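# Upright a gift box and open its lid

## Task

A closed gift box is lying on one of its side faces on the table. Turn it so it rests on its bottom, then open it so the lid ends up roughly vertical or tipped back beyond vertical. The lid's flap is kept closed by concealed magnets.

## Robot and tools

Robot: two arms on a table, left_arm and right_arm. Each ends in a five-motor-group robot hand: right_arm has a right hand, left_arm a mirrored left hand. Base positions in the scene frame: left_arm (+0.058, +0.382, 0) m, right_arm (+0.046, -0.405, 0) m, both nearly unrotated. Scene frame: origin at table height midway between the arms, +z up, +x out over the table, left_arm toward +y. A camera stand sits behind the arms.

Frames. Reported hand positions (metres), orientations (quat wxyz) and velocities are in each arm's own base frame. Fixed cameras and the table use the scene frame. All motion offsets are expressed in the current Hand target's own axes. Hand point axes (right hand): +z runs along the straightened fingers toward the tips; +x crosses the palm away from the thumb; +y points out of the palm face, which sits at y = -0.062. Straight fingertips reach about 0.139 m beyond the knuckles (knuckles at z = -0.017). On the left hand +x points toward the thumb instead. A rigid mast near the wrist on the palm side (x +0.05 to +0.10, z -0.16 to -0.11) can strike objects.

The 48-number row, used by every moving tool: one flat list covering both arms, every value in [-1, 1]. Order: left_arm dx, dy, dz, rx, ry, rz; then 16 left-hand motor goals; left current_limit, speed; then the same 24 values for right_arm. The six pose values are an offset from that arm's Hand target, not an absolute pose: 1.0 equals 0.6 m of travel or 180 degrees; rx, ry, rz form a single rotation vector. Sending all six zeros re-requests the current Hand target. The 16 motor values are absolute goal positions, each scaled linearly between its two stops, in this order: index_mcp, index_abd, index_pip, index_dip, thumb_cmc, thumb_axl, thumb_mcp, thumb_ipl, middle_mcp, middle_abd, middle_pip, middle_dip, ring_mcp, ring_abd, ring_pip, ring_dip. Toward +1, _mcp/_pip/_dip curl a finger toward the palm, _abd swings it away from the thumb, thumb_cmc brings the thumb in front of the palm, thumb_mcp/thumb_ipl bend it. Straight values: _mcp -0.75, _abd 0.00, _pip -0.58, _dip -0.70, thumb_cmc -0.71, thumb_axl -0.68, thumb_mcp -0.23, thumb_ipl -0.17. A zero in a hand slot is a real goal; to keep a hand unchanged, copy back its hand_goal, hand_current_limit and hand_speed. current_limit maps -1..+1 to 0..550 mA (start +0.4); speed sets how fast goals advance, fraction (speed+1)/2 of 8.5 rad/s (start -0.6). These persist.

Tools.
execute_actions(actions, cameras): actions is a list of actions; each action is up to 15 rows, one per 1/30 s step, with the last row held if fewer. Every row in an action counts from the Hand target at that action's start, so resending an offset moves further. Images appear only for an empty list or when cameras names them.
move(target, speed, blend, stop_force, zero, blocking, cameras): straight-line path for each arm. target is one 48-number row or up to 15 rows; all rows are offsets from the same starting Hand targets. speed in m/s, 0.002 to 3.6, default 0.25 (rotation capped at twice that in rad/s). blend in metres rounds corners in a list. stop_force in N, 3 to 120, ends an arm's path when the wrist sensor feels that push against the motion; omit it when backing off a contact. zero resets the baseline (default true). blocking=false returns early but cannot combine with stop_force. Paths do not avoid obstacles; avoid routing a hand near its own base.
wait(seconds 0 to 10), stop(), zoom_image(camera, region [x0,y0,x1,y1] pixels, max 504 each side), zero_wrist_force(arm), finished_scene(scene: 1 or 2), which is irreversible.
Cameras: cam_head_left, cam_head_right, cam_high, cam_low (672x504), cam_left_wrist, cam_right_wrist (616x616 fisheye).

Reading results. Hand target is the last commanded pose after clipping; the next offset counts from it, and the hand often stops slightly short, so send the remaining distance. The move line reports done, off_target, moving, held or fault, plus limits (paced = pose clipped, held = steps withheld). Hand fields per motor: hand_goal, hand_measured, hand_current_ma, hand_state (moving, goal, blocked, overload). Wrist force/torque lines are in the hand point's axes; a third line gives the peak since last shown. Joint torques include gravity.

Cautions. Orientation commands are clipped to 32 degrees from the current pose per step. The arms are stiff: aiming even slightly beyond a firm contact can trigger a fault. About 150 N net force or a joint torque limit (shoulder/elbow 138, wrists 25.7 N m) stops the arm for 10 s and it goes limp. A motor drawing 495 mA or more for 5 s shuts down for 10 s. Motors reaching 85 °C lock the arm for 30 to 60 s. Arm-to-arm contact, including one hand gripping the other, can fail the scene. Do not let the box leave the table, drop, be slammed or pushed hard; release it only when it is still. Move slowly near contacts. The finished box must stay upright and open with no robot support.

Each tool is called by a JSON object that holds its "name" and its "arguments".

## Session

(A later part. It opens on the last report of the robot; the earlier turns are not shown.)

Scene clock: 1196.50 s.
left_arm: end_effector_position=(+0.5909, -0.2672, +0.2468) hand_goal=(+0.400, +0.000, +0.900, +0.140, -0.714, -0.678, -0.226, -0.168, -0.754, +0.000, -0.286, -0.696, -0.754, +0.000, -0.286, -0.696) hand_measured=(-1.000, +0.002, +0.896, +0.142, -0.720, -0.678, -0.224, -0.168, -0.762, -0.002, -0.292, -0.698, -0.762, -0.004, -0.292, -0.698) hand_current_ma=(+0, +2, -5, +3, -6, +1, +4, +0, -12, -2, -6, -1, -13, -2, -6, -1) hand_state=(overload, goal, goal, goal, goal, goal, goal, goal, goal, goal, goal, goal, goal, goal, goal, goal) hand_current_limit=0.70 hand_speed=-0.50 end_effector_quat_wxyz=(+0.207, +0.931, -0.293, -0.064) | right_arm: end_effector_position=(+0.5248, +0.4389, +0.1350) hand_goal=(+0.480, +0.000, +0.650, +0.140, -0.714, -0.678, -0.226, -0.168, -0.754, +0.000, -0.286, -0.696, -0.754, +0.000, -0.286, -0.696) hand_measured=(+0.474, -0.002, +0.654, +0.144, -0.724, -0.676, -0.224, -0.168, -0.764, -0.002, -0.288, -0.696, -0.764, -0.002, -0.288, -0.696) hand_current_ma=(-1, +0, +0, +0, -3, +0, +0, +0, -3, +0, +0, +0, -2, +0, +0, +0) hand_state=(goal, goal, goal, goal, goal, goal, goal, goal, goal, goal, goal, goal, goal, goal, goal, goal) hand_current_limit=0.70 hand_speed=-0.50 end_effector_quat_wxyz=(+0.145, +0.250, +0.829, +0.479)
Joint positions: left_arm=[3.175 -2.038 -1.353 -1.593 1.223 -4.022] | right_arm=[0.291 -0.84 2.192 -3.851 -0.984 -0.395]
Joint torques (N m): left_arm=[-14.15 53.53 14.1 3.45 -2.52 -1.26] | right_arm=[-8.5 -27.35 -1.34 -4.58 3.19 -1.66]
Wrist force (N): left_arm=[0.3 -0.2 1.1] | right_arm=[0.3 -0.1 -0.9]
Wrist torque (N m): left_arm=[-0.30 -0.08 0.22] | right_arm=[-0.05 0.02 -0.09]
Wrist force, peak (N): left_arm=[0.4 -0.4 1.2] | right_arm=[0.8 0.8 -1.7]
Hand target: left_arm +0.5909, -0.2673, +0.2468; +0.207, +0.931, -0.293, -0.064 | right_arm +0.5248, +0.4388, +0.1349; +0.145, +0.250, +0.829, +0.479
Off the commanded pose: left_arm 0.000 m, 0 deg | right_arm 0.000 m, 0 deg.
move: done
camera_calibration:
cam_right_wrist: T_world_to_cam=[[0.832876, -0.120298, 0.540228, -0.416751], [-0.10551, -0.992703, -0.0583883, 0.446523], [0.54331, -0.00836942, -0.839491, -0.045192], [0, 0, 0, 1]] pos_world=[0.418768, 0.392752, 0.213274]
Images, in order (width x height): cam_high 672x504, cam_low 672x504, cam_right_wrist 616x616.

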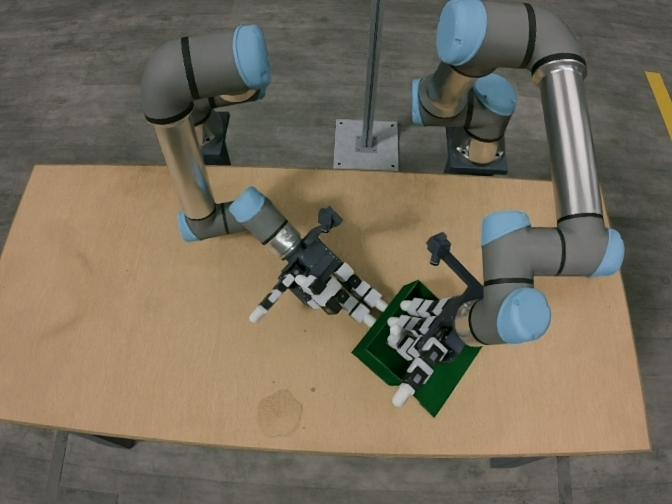

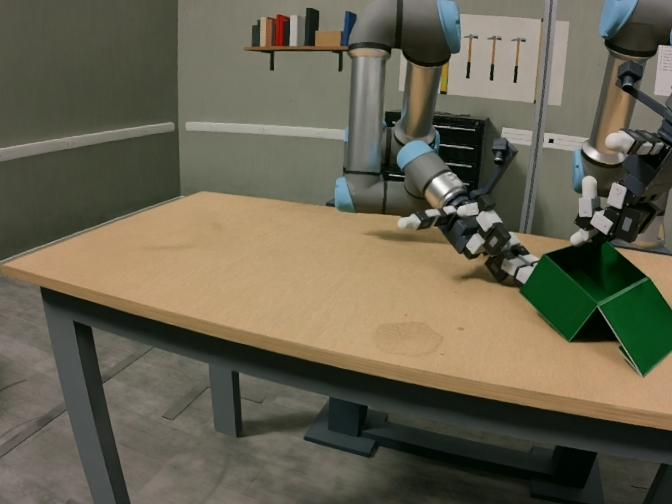

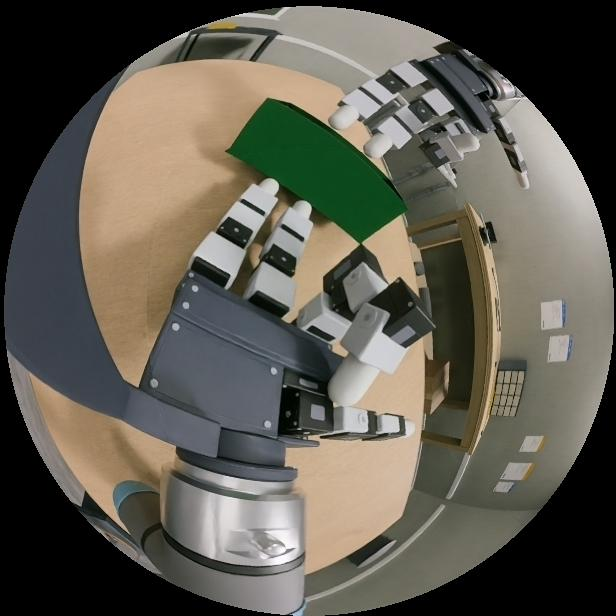

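{"name": "move", "arguments": {"target": [[0,0.0352,0.0625,0,0,0, 0.4,0,0.9,0.14,-0.714,-0.678,-0.226,-0.168,-0.753,0,-0.285,-0.695,-0.753,0,-0.285,-0.695,0.7,-0.5, 0,-0.0432,0.0018,0,0,0, 0.48,0,0.65,0.14,-0.714,-0.678,-0.226,-0.168,-0.753,0,-0.285,-0.695,-0.753,0,-0.285,-0.695,0.7,-0.5],[0,0.0352,0.0625,0,0,0, 0.4,0,0.9,0.14,-0.714,-0.678,-0.226,-0.168,-0.753,0,-0.285,-0.695,-0.753,0,-0.285,-0.695,0.7,-0.5, 0,-0.0847,-0.0667,0,0,0, 0.48,0,0.65,0.14,-0.714,-0.678,-0.226,-0.168,-0.753,0,-0.285,-0.695,-0.753,0,-0.285,-0.695,0.7,-0.5]], "speed": 0.035, "blend": [0.004,0], "cameras": ["cam_high","cam_low","cam_head_right"]}}

{"name": "zoom_image", "arguments": {"camera": "cam_low", "region": [490, 200, 672, 380]}}

Scene clock: 1205.90 s.
left_arm: end_effector_position=(+0.5709, -0.2960, +0.2217) hand_goal=(+0.400, +0.000, +0.900, +0.140, -0.714, -0.678, -0.226, -0.168, -0.754, +0.000, -0.286, -0.696, -0.754, +0.000, -0.286, -0.696) hand_measured=(-1.000, +0.002, +0.896, +0.142, -0.720, -0.678, -0.224, -0.168, -0.756, -0.002, -0.284, -0.694, -0.756, -0.002, -0.284, -0.694) hand_current_ma=(+0, +2, -5, +3, -6, +1, +4, +0, -1, -2, +1, +3, -1, -2, +1, +3) hand_state=(overload, goal, goal, goal, goal, goal, goal, goal, goal, goal, goal, goal, goal, goal, goal, goal) hand_current_limit=0.70 hand_speed=-0.50 end_effector_quat_wxyz=(+0.207, +0.931, -0.293, -0.064) | right_arm: end_effector_position=(+0.4916, +0.3889, +0.1108) hand_goal=(+0.480, +0.000, +0.650, +0.140, -0.714, -0.678, -0.226, -0.168, -0.754, +0.000, -0.286, -0.696, -0.754, +0.000, -0.286, -0.696) hand_measured=(+0.474, -0.002, +0.654, +0.144, -0.724, -0.676, -0.224, -0.168, -0.532, +0.002, -0.294, -0.700, -0.536, +0.002, -0.294, -0.700) hand_current_ma=(-1, +0, +0, +0, -3, +0, +0, +0, +467, +0, -2, +0, +467, +0, -2, +0) hand_state=(goal, goal, goal, goal, goal, goal, goal, goal, blocked, goal, goal, goal, blocked, goal, goal, goal) hand_current_limit=0.70 hand_speed=-0.50 end_effector_quat_wxyz=(+0.145, +0.250, +0.829, +0.479)
Joint positions: left_arm=[3.132 -2.021 -1.448 -1.499 1.212 -4.067] | right_arm=[0.189 -0.798 2.342 -3.996 -0.904 -0.472]
Joint torques (N m): left_arm=[-14.52 52.11 13.71 3.23 -2.61 -1.17] | right_arm=[-11.32 -29.63 12.61 3.03 -1 -2.42]
Wrist force (N): left_arm=[0.2 -0.6 0.6] | right_arm=[-0.2 36.9 -10.1]
Wrist torque (N m): left_arm=[-0.32 -0.04 0.21] | right_arm=[-0.21 0.47 1.50]
Wrist force, peak (N): left_arm=[0.4 0.9 -8.4] | right_arm=[9.4 46.4 -46.9]
Hand target: left_arm +0.5709, -0.2960, +0.2217; +0.207, +0.931, -0.293, -0.064 | right_arm +0.4916, +0.3888, +0.1109; +0.145, +0.250, +0.829, +0.479
Off the commanded pose: left_arm 0.000 m, 0 deg | right_arm 0.000 m, 0 deg.
move: done
Images, in order (width x height): cam_head_right 672x504, cam_high 672x504, cam_low 672x504.

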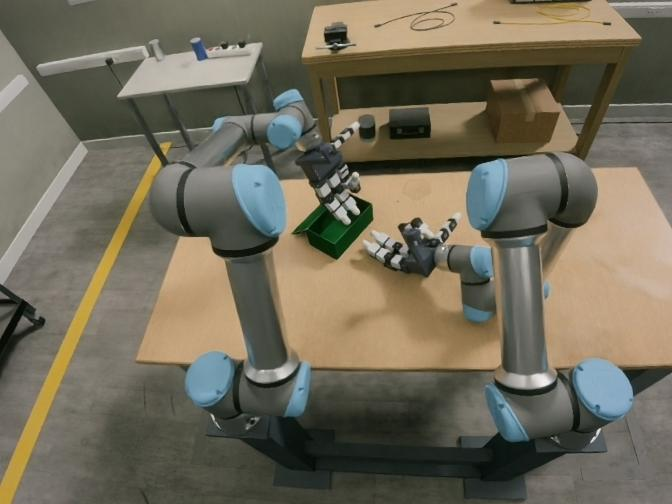

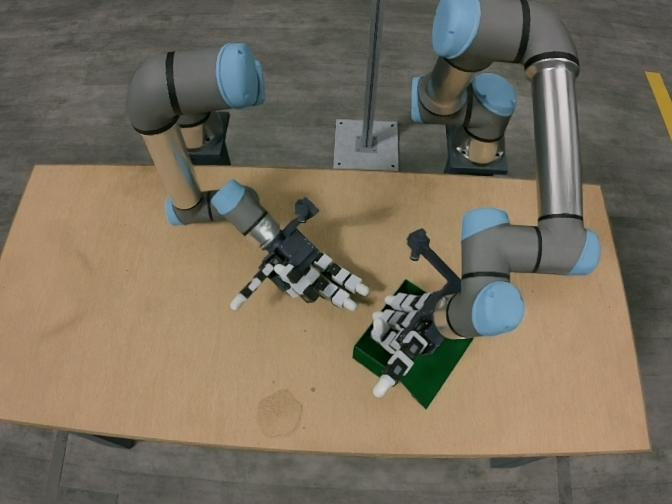

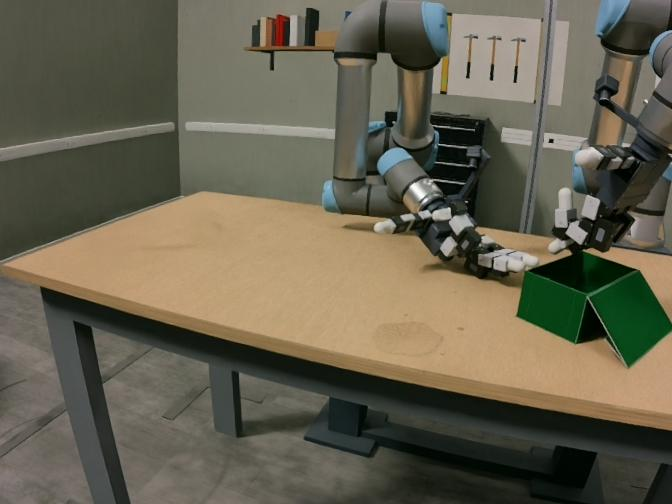

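Scaled by 2.769 from the camera's 672x504 image, which has a finer 960x720 frame.

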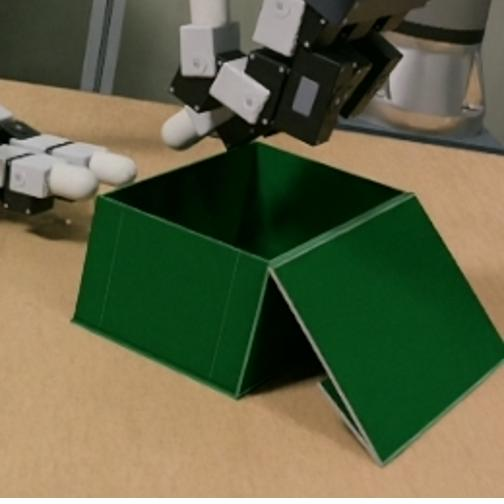

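{"name": "move", "arguments": {"target": [[0,0.01,-0.09,0,0,0, 0.4,0,0.9,0.14,-0.714,-0.678,-0.226,-0.168,-0.753,0,-0.285,-0.695,-0.753,0,-0.285,-0.695,0.6,-0.5, 0,0.07,-0.08,0,0,0, 0.48,0,0.65,0.14,-0.714,-0.678,-0.226,-0.168,-0.753,0,-0.285,-0.695,-0.753,0,-0.285,-0.695,0.6,-0.5],[0,0.07,-0.18,0,0,0, 0.4,0,0.9,0.14,-0.714,-0.678,-0.226,-0.168,-0.753,0,-0.285,-0.695,-0.753,0,-0.285,-0.695,0.6,-0.5, 0,0.07,-0.15,0,0,0, 0.48,0,0.65,0.14,-0.714,-0.678,-0.226,-0.168,-0.753,0,-0.285,-0.695,-0.753,0,-0.285,-0.695,0.6,-0.5]], "speed": 0.1, "cameras": ["cam_high","cam_low","cam_head_right"]}}

{"name": "zoom_image", "arguments": {"camera": "cam_low", "region": [490, 200, 672, 380]}}

{"name": "zoom_image", "arguments": {"camera": "cam_high", "region": [330, 260, 500, 430]}}

Scene clock: 1211.83 s.
left_arm: end_effector_position=(+0.5750, -0.2896, +0.3373) hand_goal=(+0.400, +0.000, +0.900, +0.140, -0.714, -0.678, -0.226, -0.168, -0.754, +0.000, -0.286, -0.696, -0.754, +0.000, -0.286, -0.696) hand_measured=(-1.000, +0.002, +0.896, +0.142, -0.720, -0.678, -0.224, -0.168, -0.756, -0.002, -0.286, -0.694, -0.756, -0.002, -0.286, -0.694) hand_current_ma=(+0, +2, -5, +3, -6, +1, +4, +0, -1, -2, +1, +3, -1, -2, +1, +3) hand_state=(overload, goal, goal, goal, goal, goal, goal, goal, goal, goal, goal, goal, goal, goal, goal, goal) hand_current_limit=0.60 hand_speed=-0.50 end_effector_quat_wxyz=(+0.207, +0.931, -0.293, -0.064) | right_arm: end_effector_position=(+0.4600, +0.3414, +0.1922) hand_goal=(+0.480, +0.000, +0.650, +0.140, -0.714, -0.678, -0.226, -0.168, -0.754, +0.000, -0.286, -0.696, -0.754, +0.000, -0.286, -0.696) hand_measured=(+0.474, -0.002, +0.654, +0.144, -0.724, -0.676, -0.224, -0.168, -0.760, +0.002, -0.294, -0.700, -0.760, +0.002, -0.294, -0.700) hand_current_ma=(-1, +0, +0, +0, -3, +0, +0, +0, -1, +0, -2, +0, -1, +0, -1, +0) hand_state=(goal, goal, goal, goal, goal, goal, goal, goal, goal, goal, goal, goal, goal, goal, goal, goal) hand_current_limit=0.60 hand_speed=-0.50 end_effector_quat_wxyz=(+0.145, +0.250, +0.829, +0.479)
Joint positions: left_arm=[3.141 -1.976 -1.212 -1.783 1.215 -4.056] | right_arm=[0.063 -1.132 2.531 -3.78 -0.81 -0.582]
Joint torques (N m): left_arm=[-13.94 47.39 32.15 0.98 0.01 -1.23] | right_arm=[-9.64 -41.36 1.02 -1.66 3.38 -1.62]
Wrist force (N): left_arm=[0.5 -0.6 0.8] | right_arm=[0.7 -0.1 -0.9]
Wrist torque (N m): left_arm=[-0.36 -0.05 0.28] | right_arm=[-0.09 0.00 -0.04]
Wrist force, peak (N): left_arm=[0.1 -0.7 1.6] | right_arm=[-0.1 36.8 -9.9]
Hand target: left_arm +0.5750, -0.2896, +0.3374; +0.207, +0.931, -0.293, -0.064 | right_arm +0.4599, +0.3414, +0.1922; +0.145, +0.250, +0.829, +0.479
Off the commanded pose: left_arm 0.000 m, 0 deg | right_arm 0.000 m, 0 deg.
move: done
Images, in order (width x height): cam_head_right 672x504, cam_high 672x504, cam_low 672x504.

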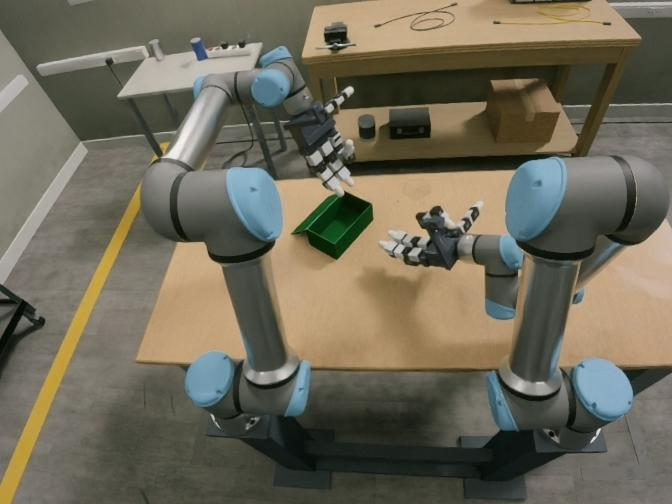

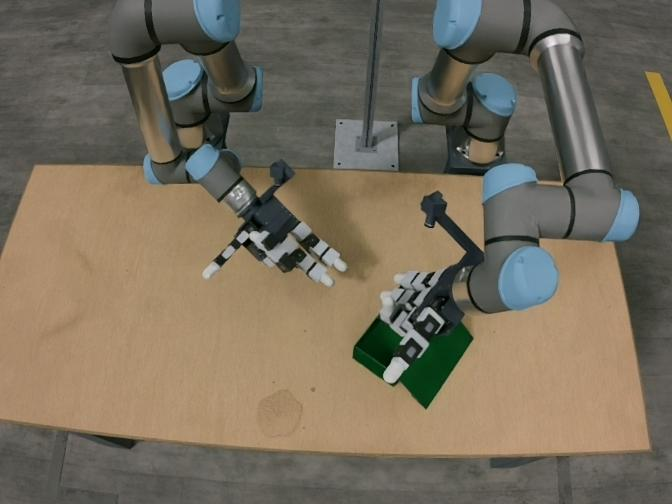

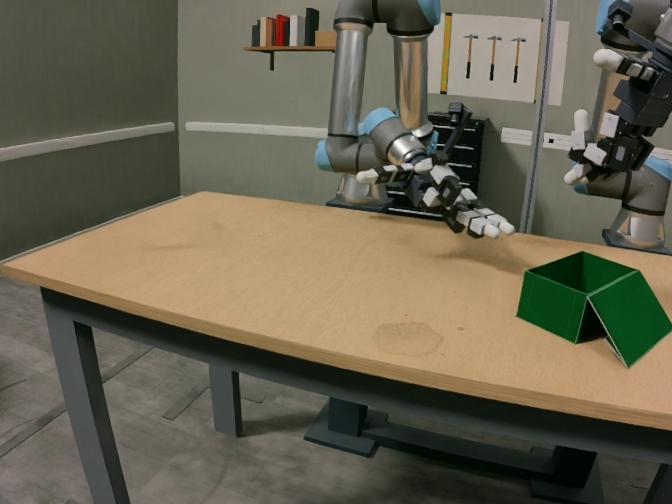

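Scaled by 2.769 from the camera's 672x504 image, which has a finer 960x720 frame.

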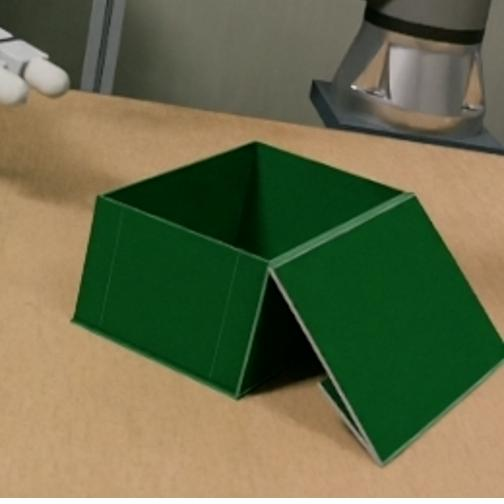

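Scaled by 2.965 from the camera's 672x504 image, which has a finer 960x720 frame.

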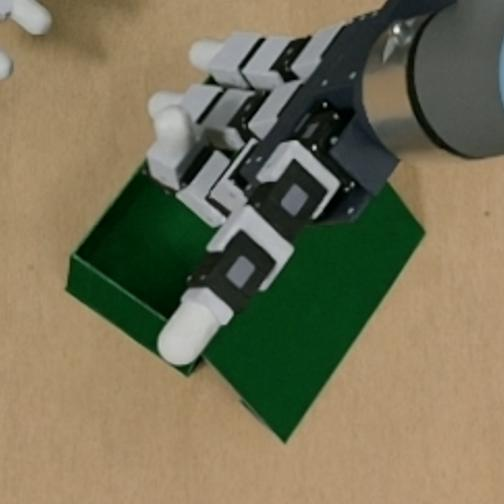

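Solved; proceed.

{"name": "finished_scene", "arguments": {"scene": 1}}

The scene is finished: the task was done.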